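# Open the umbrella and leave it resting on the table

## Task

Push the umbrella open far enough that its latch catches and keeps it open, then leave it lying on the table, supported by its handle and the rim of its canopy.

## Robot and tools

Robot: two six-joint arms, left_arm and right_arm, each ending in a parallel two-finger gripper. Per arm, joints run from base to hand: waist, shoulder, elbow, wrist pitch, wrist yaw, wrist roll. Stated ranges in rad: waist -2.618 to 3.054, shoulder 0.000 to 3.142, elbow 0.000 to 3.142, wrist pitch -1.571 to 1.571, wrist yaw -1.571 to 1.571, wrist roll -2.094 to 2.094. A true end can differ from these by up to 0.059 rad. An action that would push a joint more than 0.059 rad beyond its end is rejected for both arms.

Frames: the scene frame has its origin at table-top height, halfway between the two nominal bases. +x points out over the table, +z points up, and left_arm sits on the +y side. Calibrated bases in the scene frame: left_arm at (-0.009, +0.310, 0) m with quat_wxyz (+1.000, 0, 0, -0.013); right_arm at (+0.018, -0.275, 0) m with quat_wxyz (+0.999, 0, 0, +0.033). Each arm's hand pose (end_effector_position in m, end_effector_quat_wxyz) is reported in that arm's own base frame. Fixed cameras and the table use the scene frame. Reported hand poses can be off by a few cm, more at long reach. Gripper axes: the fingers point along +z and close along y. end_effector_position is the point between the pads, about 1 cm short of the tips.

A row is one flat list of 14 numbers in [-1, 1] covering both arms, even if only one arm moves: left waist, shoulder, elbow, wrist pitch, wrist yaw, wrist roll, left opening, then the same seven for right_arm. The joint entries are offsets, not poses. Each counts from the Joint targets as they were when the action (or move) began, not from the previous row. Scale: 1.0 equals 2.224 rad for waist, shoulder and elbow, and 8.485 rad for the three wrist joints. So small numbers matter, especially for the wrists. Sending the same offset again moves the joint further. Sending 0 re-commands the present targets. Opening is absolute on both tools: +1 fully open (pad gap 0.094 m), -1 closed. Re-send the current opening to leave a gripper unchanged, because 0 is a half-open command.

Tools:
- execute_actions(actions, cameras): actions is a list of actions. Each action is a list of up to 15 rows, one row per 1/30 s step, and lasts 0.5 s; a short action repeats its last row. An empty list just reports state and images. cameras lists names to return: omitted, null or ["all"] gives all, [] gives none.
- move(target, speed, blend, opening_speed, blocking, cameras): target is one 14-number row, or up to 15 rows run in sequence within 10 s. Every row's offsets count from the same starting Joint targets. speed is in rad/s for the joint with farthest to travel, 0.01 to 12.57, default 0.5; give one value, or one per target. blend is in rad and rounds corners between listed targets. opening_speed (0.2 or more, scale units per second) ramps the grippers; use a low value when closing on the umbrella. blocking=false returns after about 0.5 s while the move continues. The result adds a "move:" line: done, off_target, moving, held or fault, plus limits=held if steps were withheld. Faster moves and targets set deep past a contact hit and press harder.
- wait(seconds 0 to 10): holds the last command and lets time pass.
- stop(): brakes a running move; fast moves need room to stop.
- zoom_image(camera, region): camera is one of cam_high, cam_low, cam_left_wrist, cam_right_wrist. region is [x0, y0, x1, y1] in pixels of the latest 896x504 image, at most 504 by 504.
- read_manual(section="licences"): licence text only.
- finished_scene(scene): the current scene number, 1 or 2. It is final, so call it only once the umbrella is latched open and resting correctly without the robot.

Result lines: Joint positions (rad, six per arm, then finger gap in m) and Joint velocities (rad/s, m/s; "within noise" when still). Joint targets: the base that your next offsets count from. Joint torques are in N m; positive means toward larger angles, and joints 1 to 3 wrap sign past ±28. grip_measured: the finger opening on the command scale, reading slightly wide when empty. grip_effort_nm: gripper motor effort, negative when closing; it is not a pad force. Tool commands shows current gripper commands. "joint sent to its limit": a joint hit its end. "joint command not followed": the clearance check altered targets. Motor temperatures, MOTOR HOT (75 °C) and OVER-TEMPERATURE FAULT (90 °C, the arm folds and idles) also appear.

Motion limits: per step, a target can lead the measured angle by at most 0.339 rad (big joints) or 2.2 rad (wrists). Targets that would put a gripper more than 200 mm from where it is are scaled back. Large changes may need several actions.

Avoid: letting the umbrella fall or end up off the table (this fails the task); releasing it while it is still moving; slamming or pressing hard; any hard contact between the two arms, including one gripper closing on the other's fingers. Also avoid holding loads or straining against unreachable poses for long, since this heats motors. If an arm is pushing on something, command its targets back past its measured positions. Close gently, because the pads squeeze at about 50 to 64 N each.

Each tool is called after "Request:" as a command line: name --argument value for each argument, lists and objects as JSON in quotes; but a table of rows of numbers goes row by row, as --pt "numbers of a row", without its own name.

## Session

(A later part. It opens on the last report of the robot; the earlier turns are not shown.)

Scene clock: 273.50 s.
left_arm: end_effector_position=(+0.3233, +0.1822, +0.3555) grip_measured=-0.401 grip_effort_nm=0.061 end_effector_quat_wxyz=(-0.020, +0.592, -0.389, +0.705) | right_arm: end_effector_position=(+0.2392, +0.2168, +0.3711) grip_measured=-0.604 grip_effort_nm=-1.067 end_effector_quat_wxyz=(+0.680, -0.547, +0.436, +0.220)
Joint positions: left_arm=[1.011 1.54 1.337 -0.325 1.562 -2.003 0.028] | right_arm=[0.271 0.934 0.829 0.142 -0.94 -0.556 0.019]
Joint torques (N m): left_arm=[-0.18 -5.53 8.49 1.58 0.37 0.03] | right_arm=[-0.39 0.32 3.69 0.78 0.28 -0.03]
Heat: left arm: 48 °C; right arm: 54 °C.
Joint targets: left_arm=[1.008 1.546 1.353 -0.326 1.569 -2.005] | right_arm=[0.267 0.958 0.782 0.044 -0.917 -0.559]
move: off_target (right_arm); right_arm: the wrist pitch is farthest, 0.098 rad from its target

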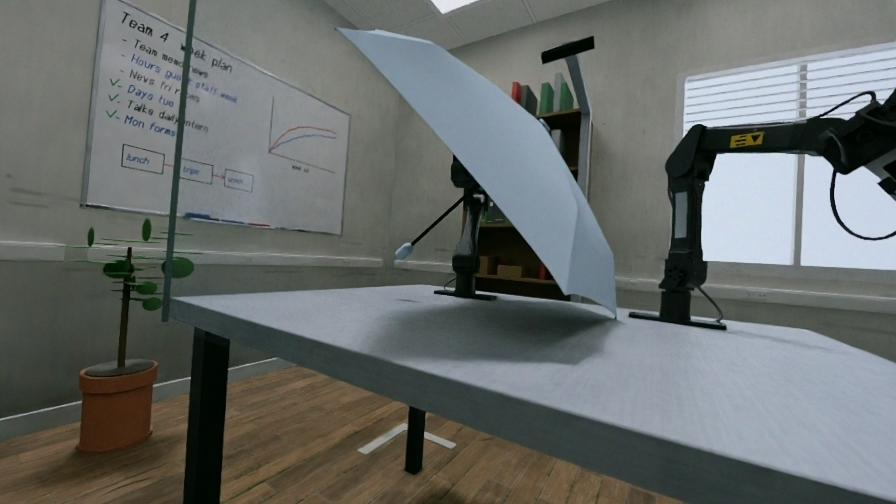

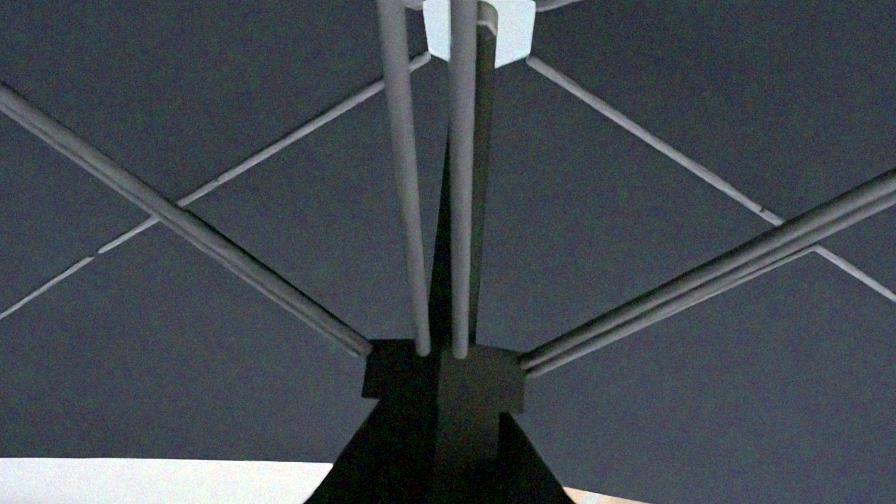

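Request:
move --target '[0,0,0,0,0,0,-0.4,0,-0.025,-0.077,0.046,-0.0035,0.0295,-0.95]' --speed 0.2 --cameras '["cam_low","cam_high","cam_right_wrist"]'

Request:
zoom_image --camera "cam_low" --region '[370, 180, 650, 350]'

Scene clock: 281.27 s.
left_arm: end_effector_position=(+0.3233, +0.1822, +0.3555) grip_measured=-0.401 grip_effort_nm=0.056 end_effector_quat_wxyz=(-0.020, +0.592, -0.389, +0.705) | right_arm: end_effector_position=(+0.2330, +0.2150, +0.3517) grip_measured=-0.605 grip_effort_nm=-1.057 end_effector_quat_wxyz=(+0.701, -0.510, +0.429, +0.255)
Joint positions: left_arm=[1.011 1.54 1.337 -0.325 1.562 -2.003 0.028] | right_arm=[0.27 0.908 0.634 0.467 -0.941 -0.367 0.019]
Joint torques (N m): left_arm=[-0.2 -5.56 8.5 1.58 0.37 0.03] | right_arm=[-0.35 -1.77 5.6 1.31 0.02 0.56]
Heat: left arm: 47 °C; right arm: 52 °C.
Joint targets: left_arm=[1.008 1.546 1.353 -0.326 1.569 -2.005] | right_arm=[0.267 0.903 0.610 0.434 -0.946 -0.309]
move: off_target (right_arm); right_arm: the wrist roll is farthest, 0.058 rad from its target
Images, in order (width x height): cam_high 896x504, cam_low 896x504, cam_right_wrist 896x504.

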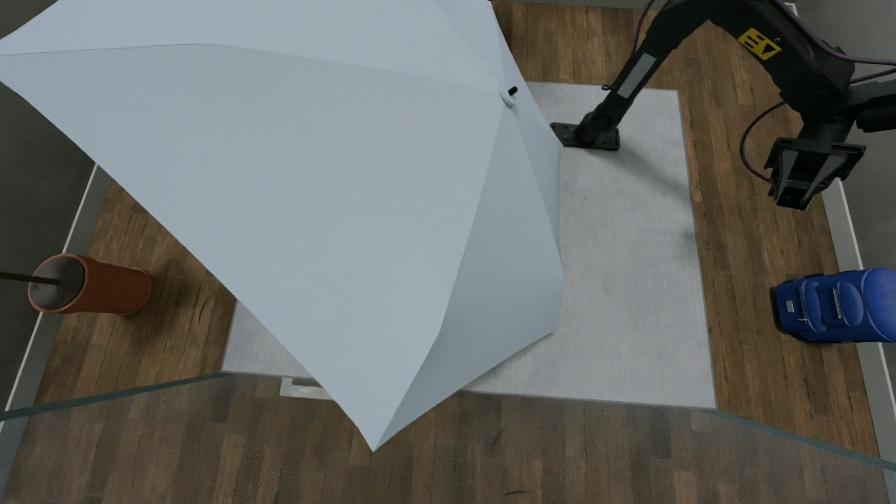

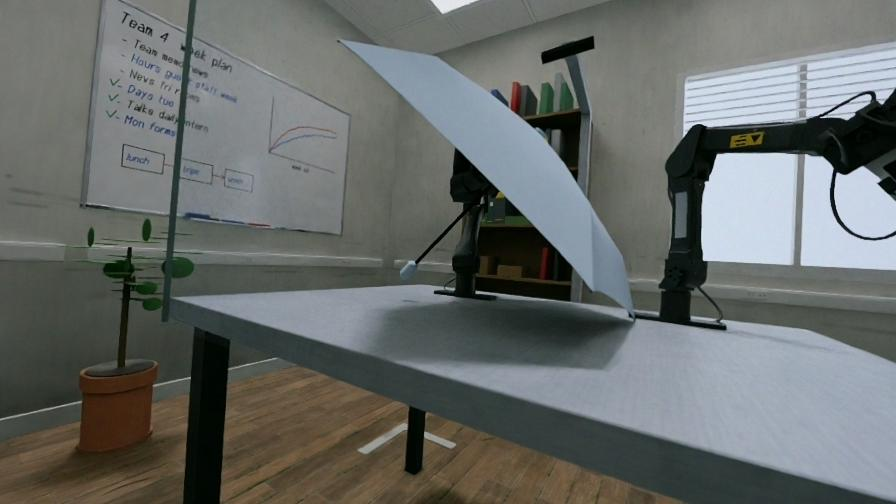

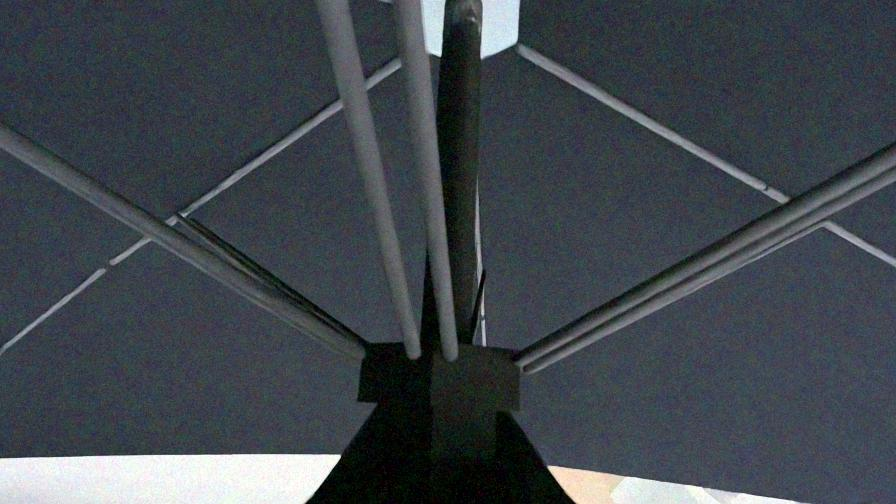

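Scaled by 1.800 (camera's finer frame: 1280x720).

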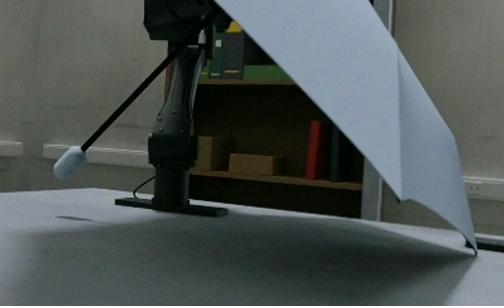

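Request:
move --target '[0,0,0,0,0,0,-0.4,0,-0.011,-0.072,0.028,-0.002,0.02,-0.95]' --speed 0.2 --cameras '["cam_low","cam_high"]'

Request:
zoom_image --camera "cam_low" --region '[370, 180, 650, 350]'

Scene clock: 284.40 s.
left_arm: end_effector_position=(+0.3233, +0.1822, +0.3555) grip_measured=-0.401 grip_effort_nm=0.066 end_effector_quat_wxyz=(-0.020, +0.592, -0.389, +0.705) | right_arm: end_effector_position=(+0.2269, +0.2120, +0.3147) grip_measured=-0.607 grip_effort_nm=-1.053 end_effector_quat_wxyz=(+0.682, -0.469, +0.466, +0.312)
Joint positions: left_arm=[1.011 1.54 1.337 -0.325 1.562 -2.003 0.028] | right_arm=[0.266 0.899 0.467 0.649 -0.941 -0.183 0.018]
Joint torques (N m): left_arm=[-0.18 -5.52 8.5 1.58 0.37 0.04] | right_arm=[0.09 -2.95 6.19 1.79 -0.15 0.44]
Heat: left arm: 47 °C; right arm: 52 °C.
Joint targets: left_arm=[1.008 1.546 1.353 -0.326 1.569 -2.005] | right_arm=[0.267 0.878 0.450 0.672 -0.963 -0.139]
move: off_target (right_arm); right_arm: the wrist roll is farthest, 0.044 rad from its target
Images, in order (width x height): cam_high 896x504, cam_low 896x504.

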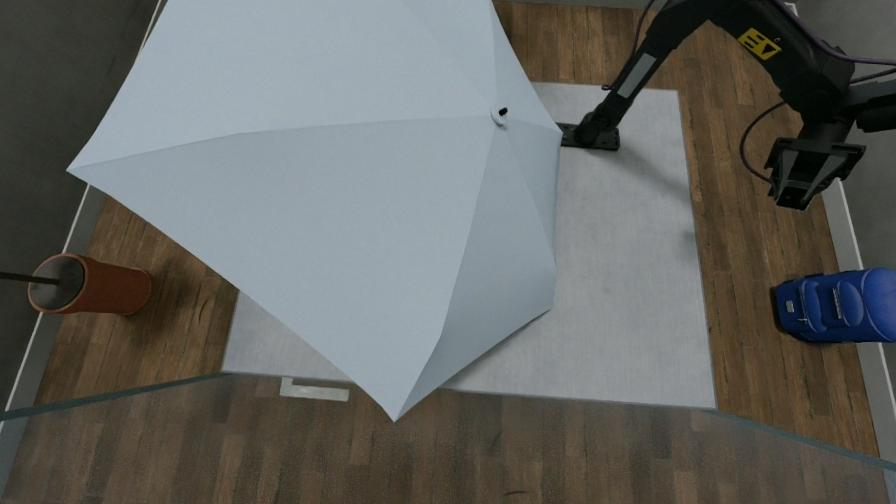

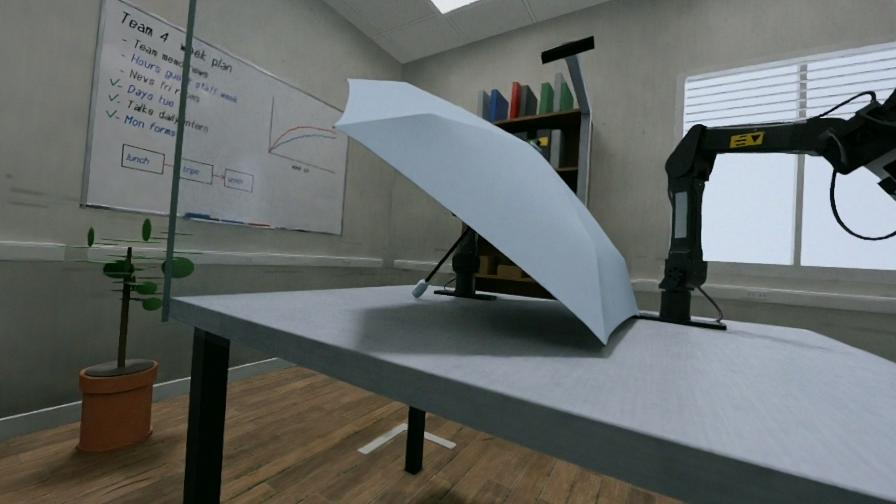

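Scaled by 1.800 (camera's finer frame: 1280x720).

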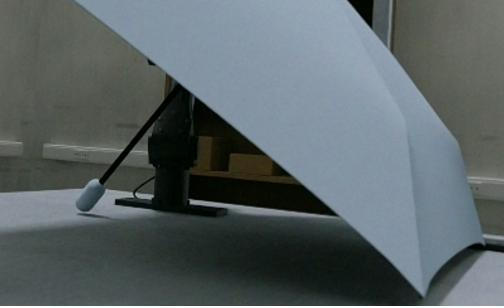

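Request:
move --target '[0,0,0,0,0,0,-0.4,0,-0.006,-0.04,0.012,0,0.006,-0.95]' --speed 0.15 --cameras '["cam_low","cam_right_wrist"]'

Request:
zoom_image --camera "cam_low" --region '[370, 180, 650, 350]'

Scene clock: 286.60 s.
left_arm: end_effector_position=(+0.3233, +0.1822, +0.3555) grip_measured=-0.401 grip_effort_nm=0.071 end_effector_quat_wxyz=(-0.020, +0.592, -0.389, +0.705) | right_arm: end_effector_position=(+0.2170, +0.2081, +0.3143) grip_measured=-0.607 grip_effort_nm=-1.067 end_effector_quat_wxyz=(+0.700, -0.460, +0.448, +0.313)
Joint positions: left_arm=[1.011 1.54 1.337 -0.325 1.562 -2.003 0.028] | right_arm=[0.264 0.87 0.397 0.773 -0.933 -0.134 0.018]
Joint torques (N m): left_arm=[-0.18 -5.53 8.53 1.58 0.37 0.03] | right_arm=[0.23 -1.31 4.49 1.53 -0.19 0.45]
Heat: left arm: 47 °C; right arm: 51 °C.
Joint targets: left_arm=[1.008 1.546 1.353 -0.326 1.569 -2.005] | right_arm=[0.267 0.865 0.362 0.774 -0.963 -0.088]
move: off_target (right_arm); right_arm: the wrist roll is farthest, 0.046 rad from its target

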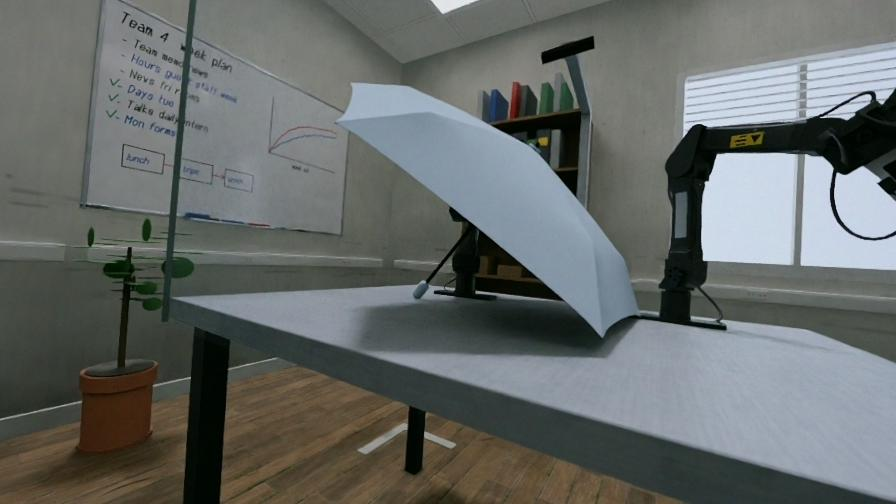

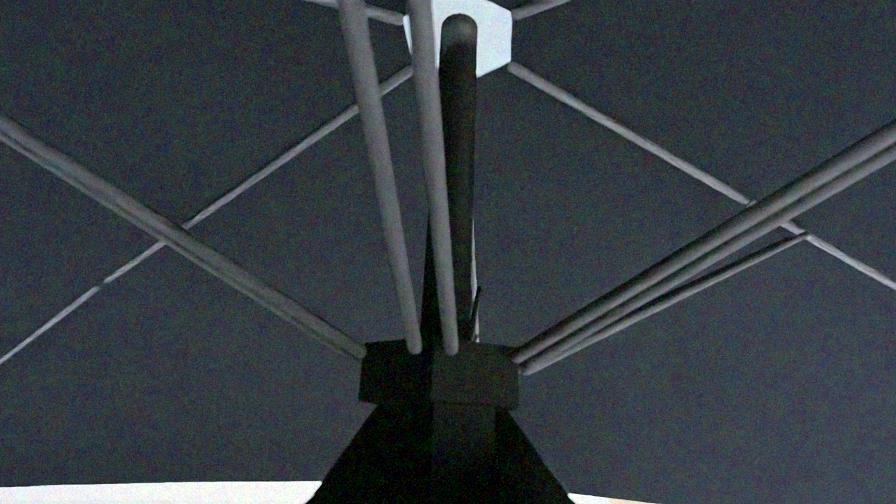

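Scaled by 1.800 (camera's finer frame: 1280x720).

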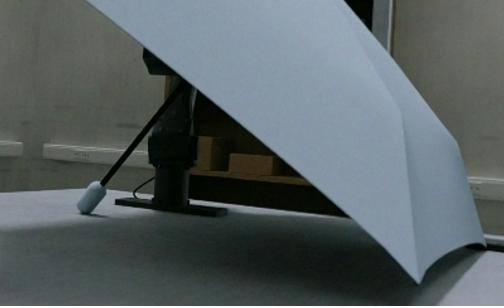

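Request:
move --target '[0,0,0,0,0,0,-0.4,0,0,0,0,0,0,-0.1]' --opening_speed 0.3

Scene clock: 290.87 s.
left_arm: end_effector_position=(+0.3233, +0.1822, +0.3555) grip_measured=-0.401 grip_effort_nm=0.066 end_effector_quat_wxyz=(-0.020, +0.592, -0.389, +0.705) | right_arm: end_effector_position=(+0.2137, +0.2091, +0.3086) grip_measured=-0.102 grip_effort_nm=0.085 end_effector_quat_wxyz=(+0.689, -0.457, +0.455, +0.331)
Joint positions: left_arm=[1.011 1.54 1.337 -0.325 1.562 -2.003 0.028] | right_arm=[0.264 0.87 0.382 0.78 -0.951 -0.1 0.042]
Joint torques (N m): left_arm=[-0.18 -5.53 8.53 1.58 0.37 0.03] | right_arm=[0.27 -1.32 5.72 1.48 0.01 0.11]
Motor temperatures (°C): left_arm=[36 36 45 47 32 32 31] | right_arm=[36 35 35 39 50 37 37]
Heat: left arm: 47 °C; right arm: 50 °C.
Joint targets: left_arm=[1.008 1.546 1.353 -0.326 1.569 -2.005] | right_arm=[0.267 0.865 0.362 0.774 -0.963 -0.088]
move: done

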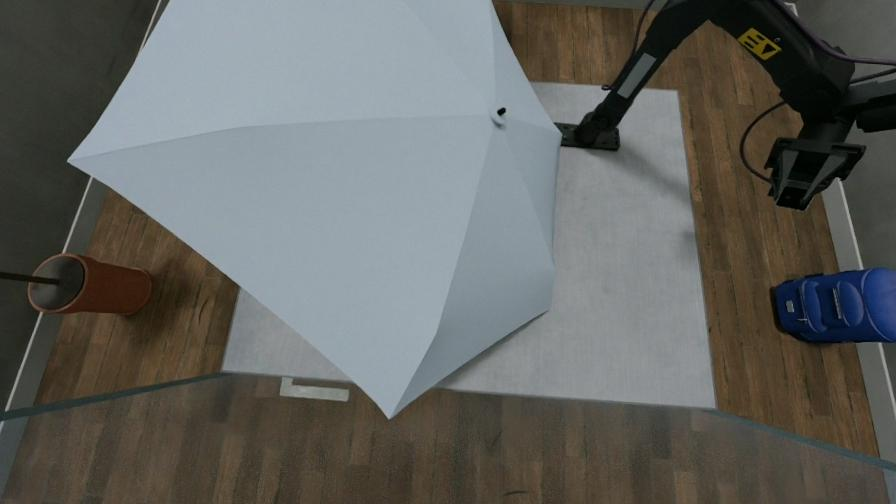

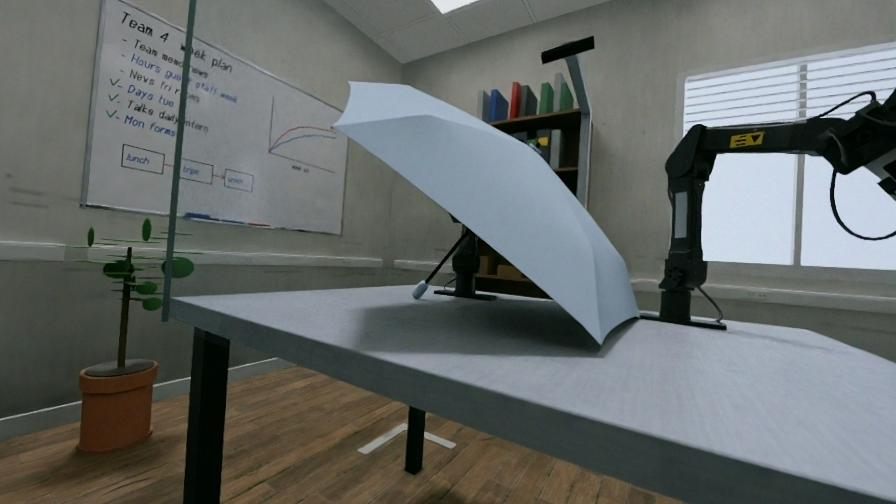

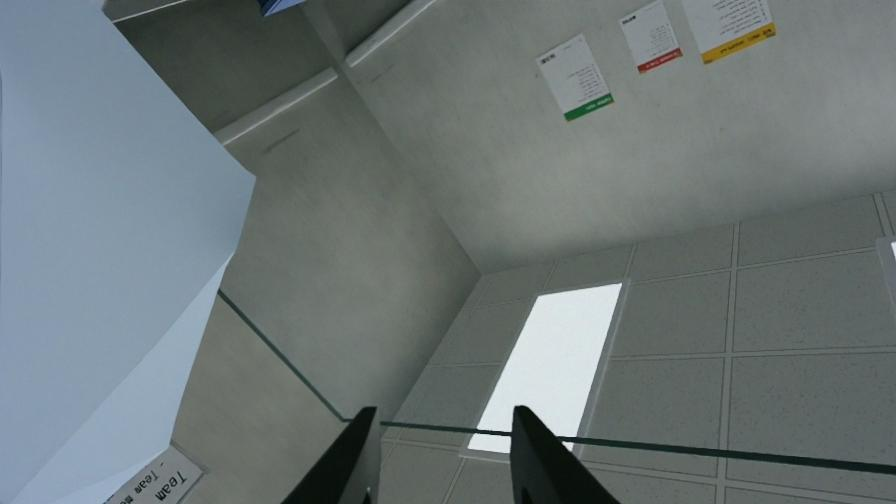

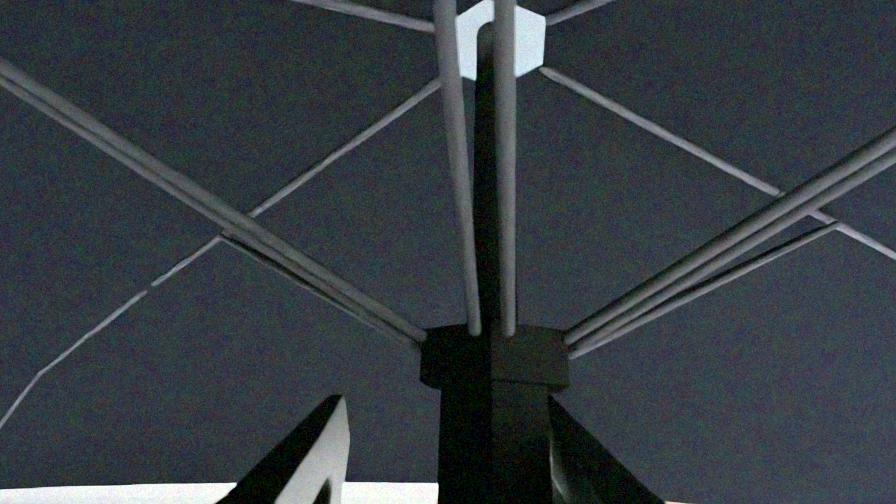

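Request:
move --pt "0 0 0 0 0 0 -0.4 0 0 0 0 0 0 0.15" --pt "0 0 0 0 0 0 -0.4 -0.09 -0.255 -0.051 -0.051 -0.0236 0 0.15" --speed 0.3

Scene clock: 297.47 s.
left_arm: end_effector_position=(+0.3233, +0.1822, +0.3555) grip_measured=-0.401 grip_effort_nm=0.066 end_effector_quat_wxyz=(-0.020, +0.592, -0.389, +0.705) | right_arm: end_effector_position=(+0.1398, +0.1742, +0.2947) grip_measured=+0.148 grip_effort_nm=0.076 end_effector_quat_wxyz=(+0.686, -0.482, +0.450, +0.308)
Joint positions: left_arm=[1.011 1.54 1.337 -0.325 1.562 -2.003 0.028] | right_arm=[0.072 0.312 0.269 0.368 -1.15 -0.1 0.054]
Joint torques (N m): left_arm=[-0.2 -5.53 8.5 1.58 0.37 0.03] | right_arm=[-0.47 0.62 5.48 1.14 0.02 0.12]
Heat: left arm: 47 °C; right arm: 50 °C.
Joint targets: left_arm=[1.008 1.546 1.353 -0.326 1.569 -2.005] | right_arm=[0.067 0.298 0.248 0.341 -1.163 -0.088]
move: done

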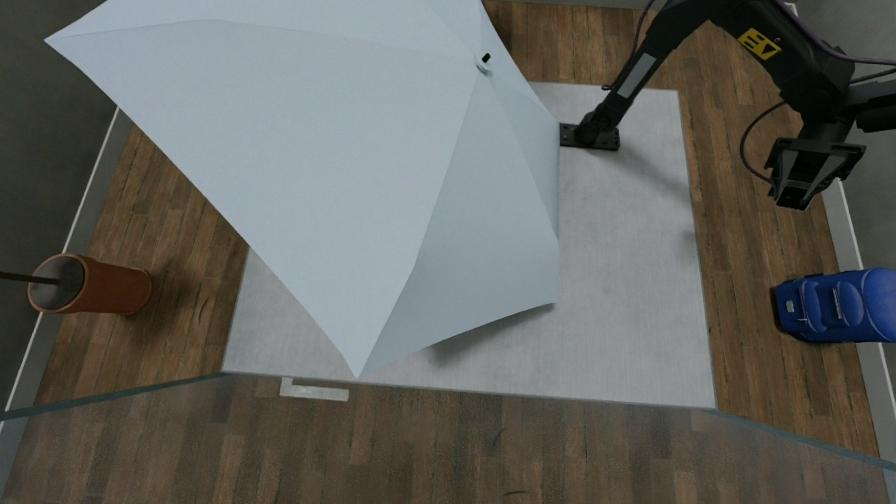

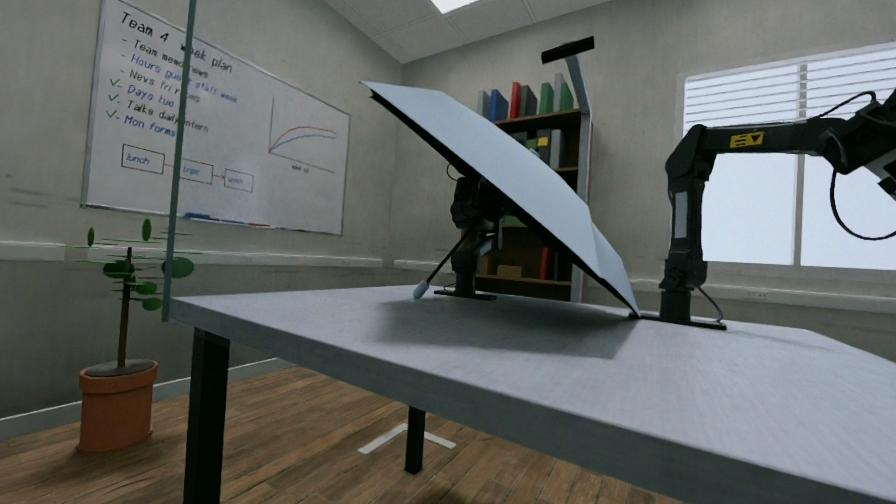

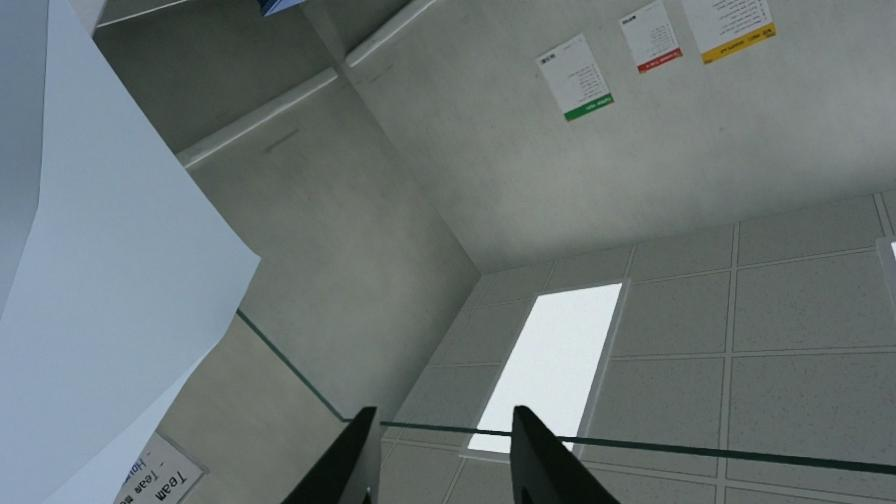

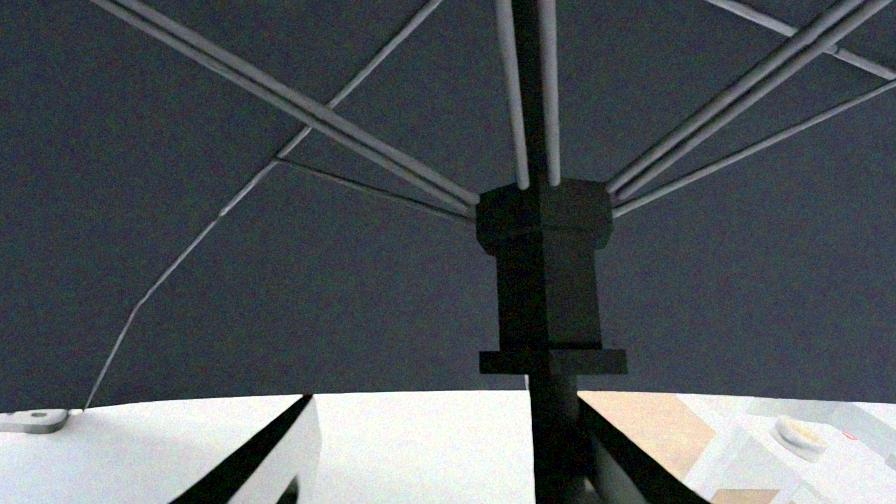

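Request:
move --pt "0 0 0 0 0 0 -0.4 0 0 0 0 0 0 0.7" --pt "0 0 0 0 0 0 -0.4 -0.045 0 0 0 -0.012 0 0.7" --speed 0.3

Scene clock: 302.53 s.
left_arm: end_effector_position=(+0.3233, +0.1822, +0.3555) grip_measured=-0.401 grip_effort_nm=0.066 end_effector_quat_wxyz=(-0.020, +0.592, -0.389, +0.705) | right_arm: end_effector_position=(+0.1400, +0.1666, +0.2884) grip_measured=+0.698 grip_effort_nm=0.076 end_effector_quat_wxyz=(+0.676, -0.493, +0.457, +0.302)
Joint positions: left_arm=[1.011 1.54 1.337 -0.325 1.562 -2.003 0.028] | right_arm=[-0.029 0.312 0.269 0.363 -1.257 -0.1 0.08]
Joint torques (N m): left_arm=[-0.18 -5.53 8.51 1.58 0.36 0.03] | right_arm=[-0.55 0.69 5.45 1.14 0.11 0.13]
Heat: left arm: 47 °C; right arm: 49 °C.
Joint targets: left_arm=[1.008 1.546 1.353 -0.326 1.569 -2.005] | right_arm=[-0.034 0.298 0.248 0.341 -1.265 -0.088]
move: done

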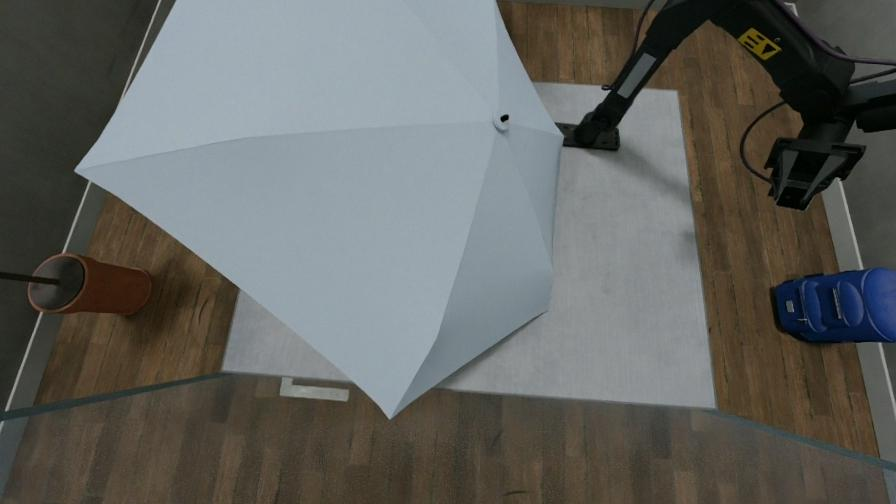

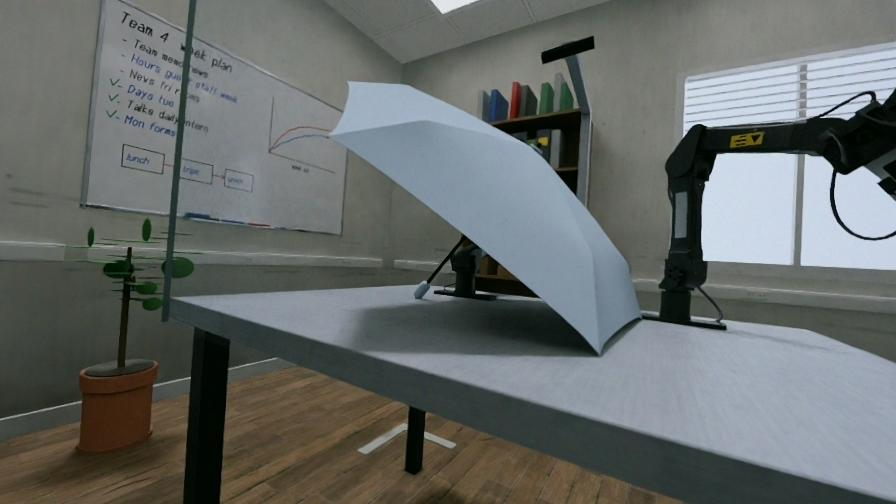

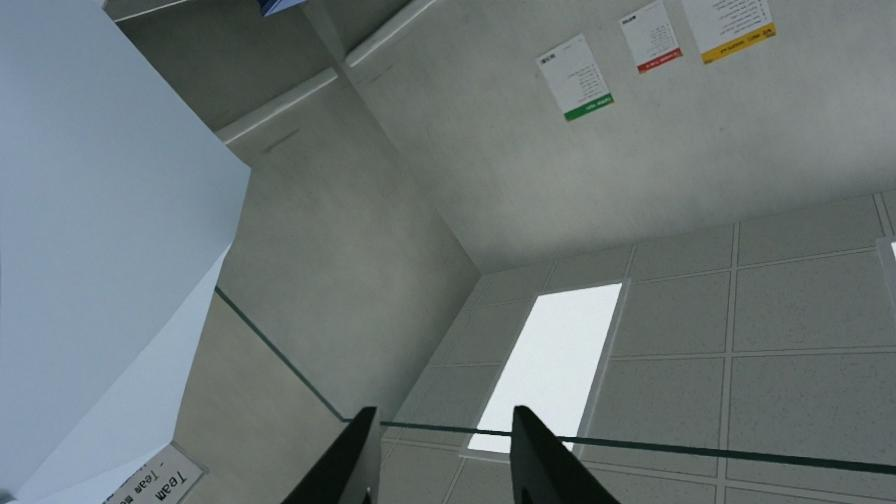

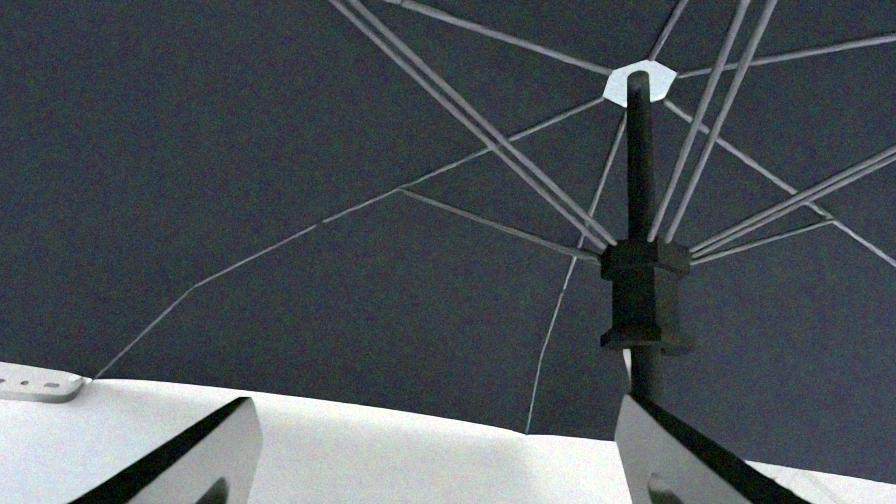

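Request:
move --target '[0,0,0,0,0,0,-0.4,-0.11,0,0,0,-0.025,0,0.7]' --speed 0.3

Scene clock: 306.13 s.
left_arm: end_effector_position=(+0.3233, +0.1822, +0.3555) grip_measured=-0.401 grip_effort_nm=0.061 end_effector_quat_wxyz=(-0.020, +0.592, -0.389, +0.705) | right_arm: end_effector_position=(+0.1445, +0.1447, +0.2767) grip_measured=+0.698 grip_effort_nm=0.081 end_effector_quat_wxyz=(+0.664, -0.504, +0.480, +0.275)
Joint positions: left_arm=[1.011 1.54 1.337 -0.325 1.562 -2.003 0.028] | right_arm=[-0.273 0.312 0.269 0.362 -1.47 -0.1 0.08]
Joint torques (N m): left_arm=[-0.18 -5.53 8.5 1.58 0.37 0.03] | right_arm=[-0.51 0.8 5.27 1.01 0.11 0.13]
Heat: left arm: 46 °C; right arm: 48 °C.
Joint targets: left_arm=[1.008 1.546 1.353 -0.326 1.569 -2.005] | right_arm=[-0.278 0.298 0.248 0.341 -1.477 -0.088]
move: done

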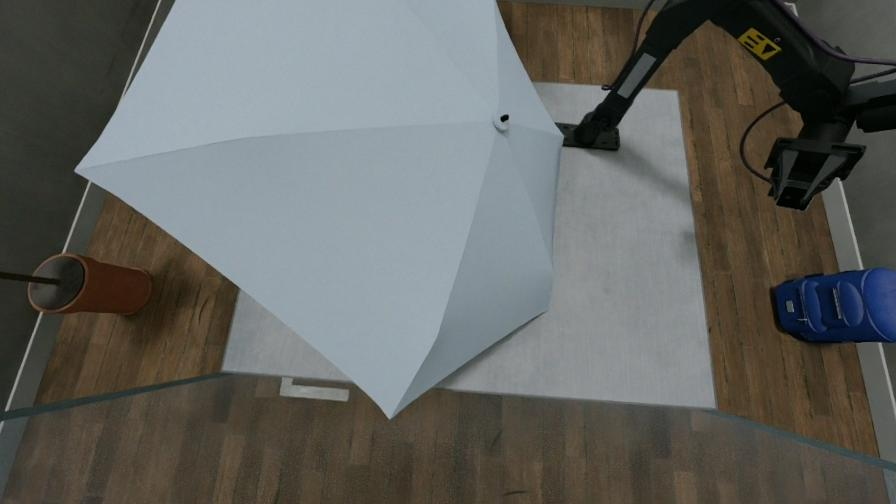

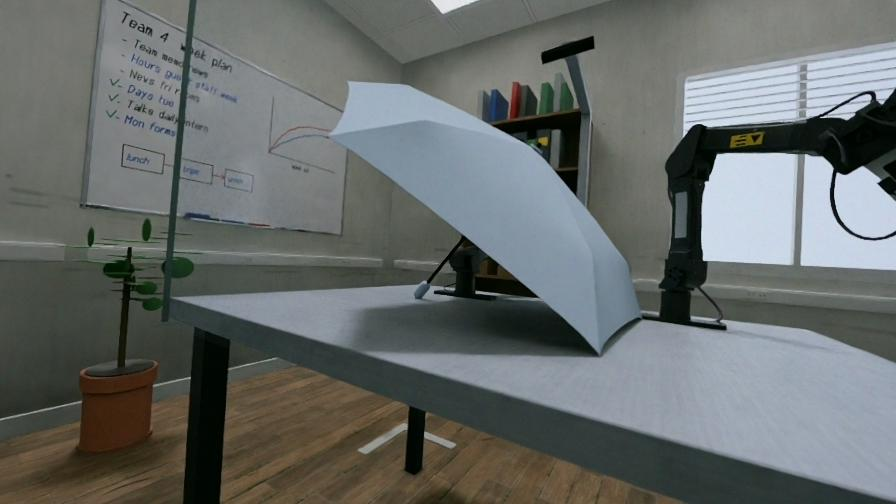

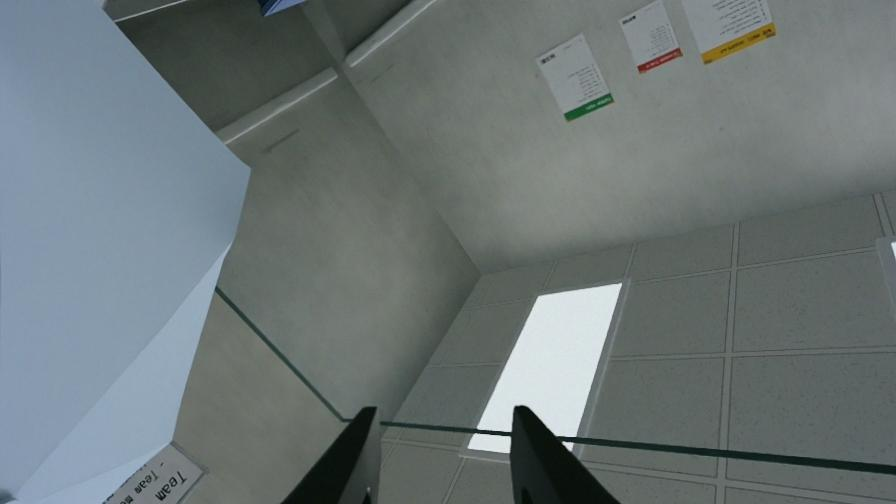

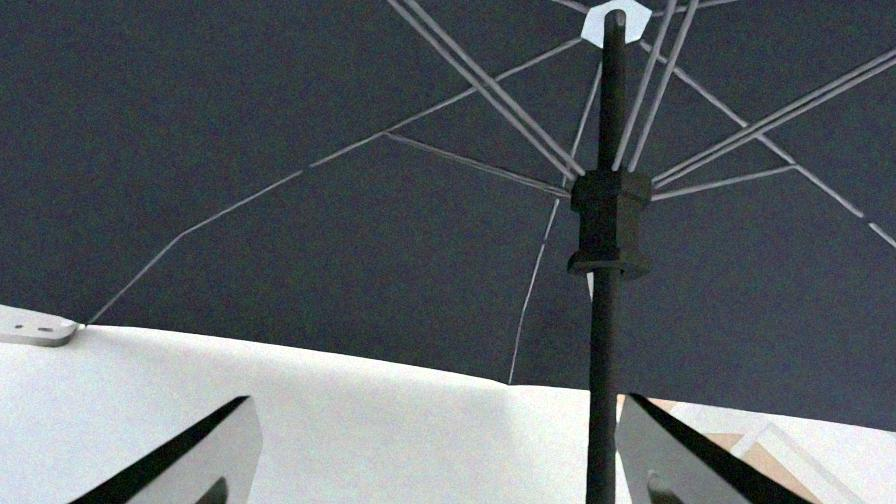

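Request:
move --target '[0,0,0,0,0,0,-0.4,-0.11,-0.02,0,0,0.0,0,0.7]' --speed 0.3 --cameras '["cam_high","cam_low","cam_right_wrist"]'

Scene clock: 308.90 s.
left_arm: end_effector_position=(+0.3233, +0.1822, +0.3555) grip_measured=-0.401 grip_effort_nm=0.061 end_effector_quat_wxyz=(-0.020, +0.592, -0.389, +0.705) | right_arm: end_effector_position=(+0.1688, +0.1091, +0.2799) grip_measured=+0.698 grip_effort_nm=0.076 end_effector_quat_wxyz=(+0.697, -0.453, +0.527, +0.178)
Joint positions: left_arm=[1.011 1.54 1.337 -0.325 1.562 -2.003 0.028] | right_arm=[-0.518 0.269 0.269 0.362 -1.472 -0.1 0.08]
Joint torques (N m): left_arm=[-0.2 -5.53 8.5 1.58 0.37 0.03] | right_arm=[-0.55 0.94 5.2 0.98 0.16 0.13]
Heat: left arm: 46 °C; right arm: 48 °C.
Joint targets: left_arm=[1.008 1.546 1.353 -0.326 1.569 -2.005] | right_arm=[-0.523 0.253 0.248 0.341 -1.477 -0.088]
move: done

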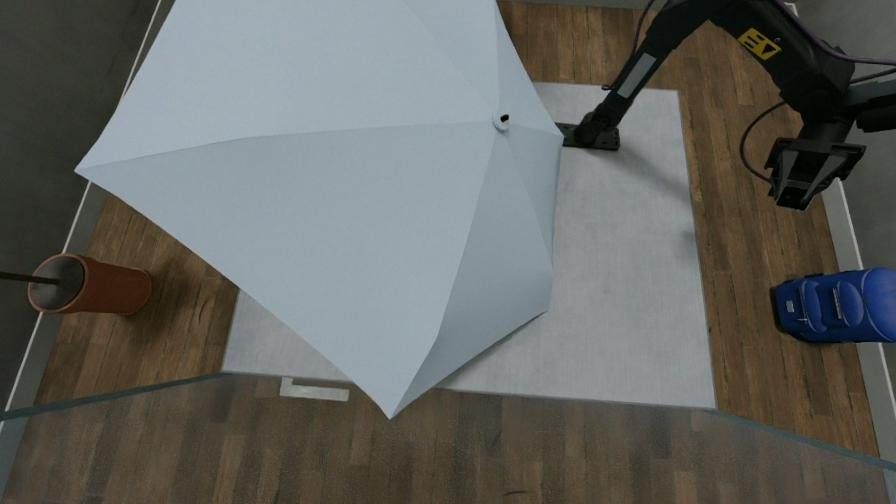

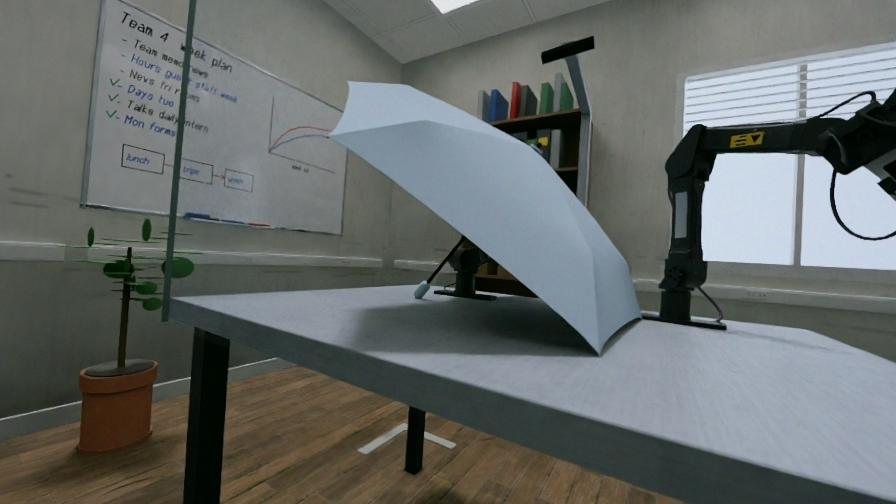

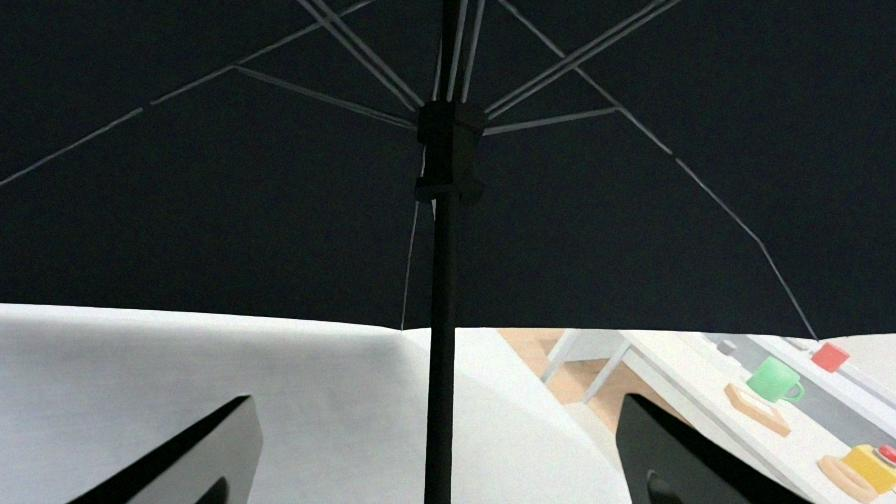

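Request:
finished_scene --scene 1

The scene is finished: the task was done.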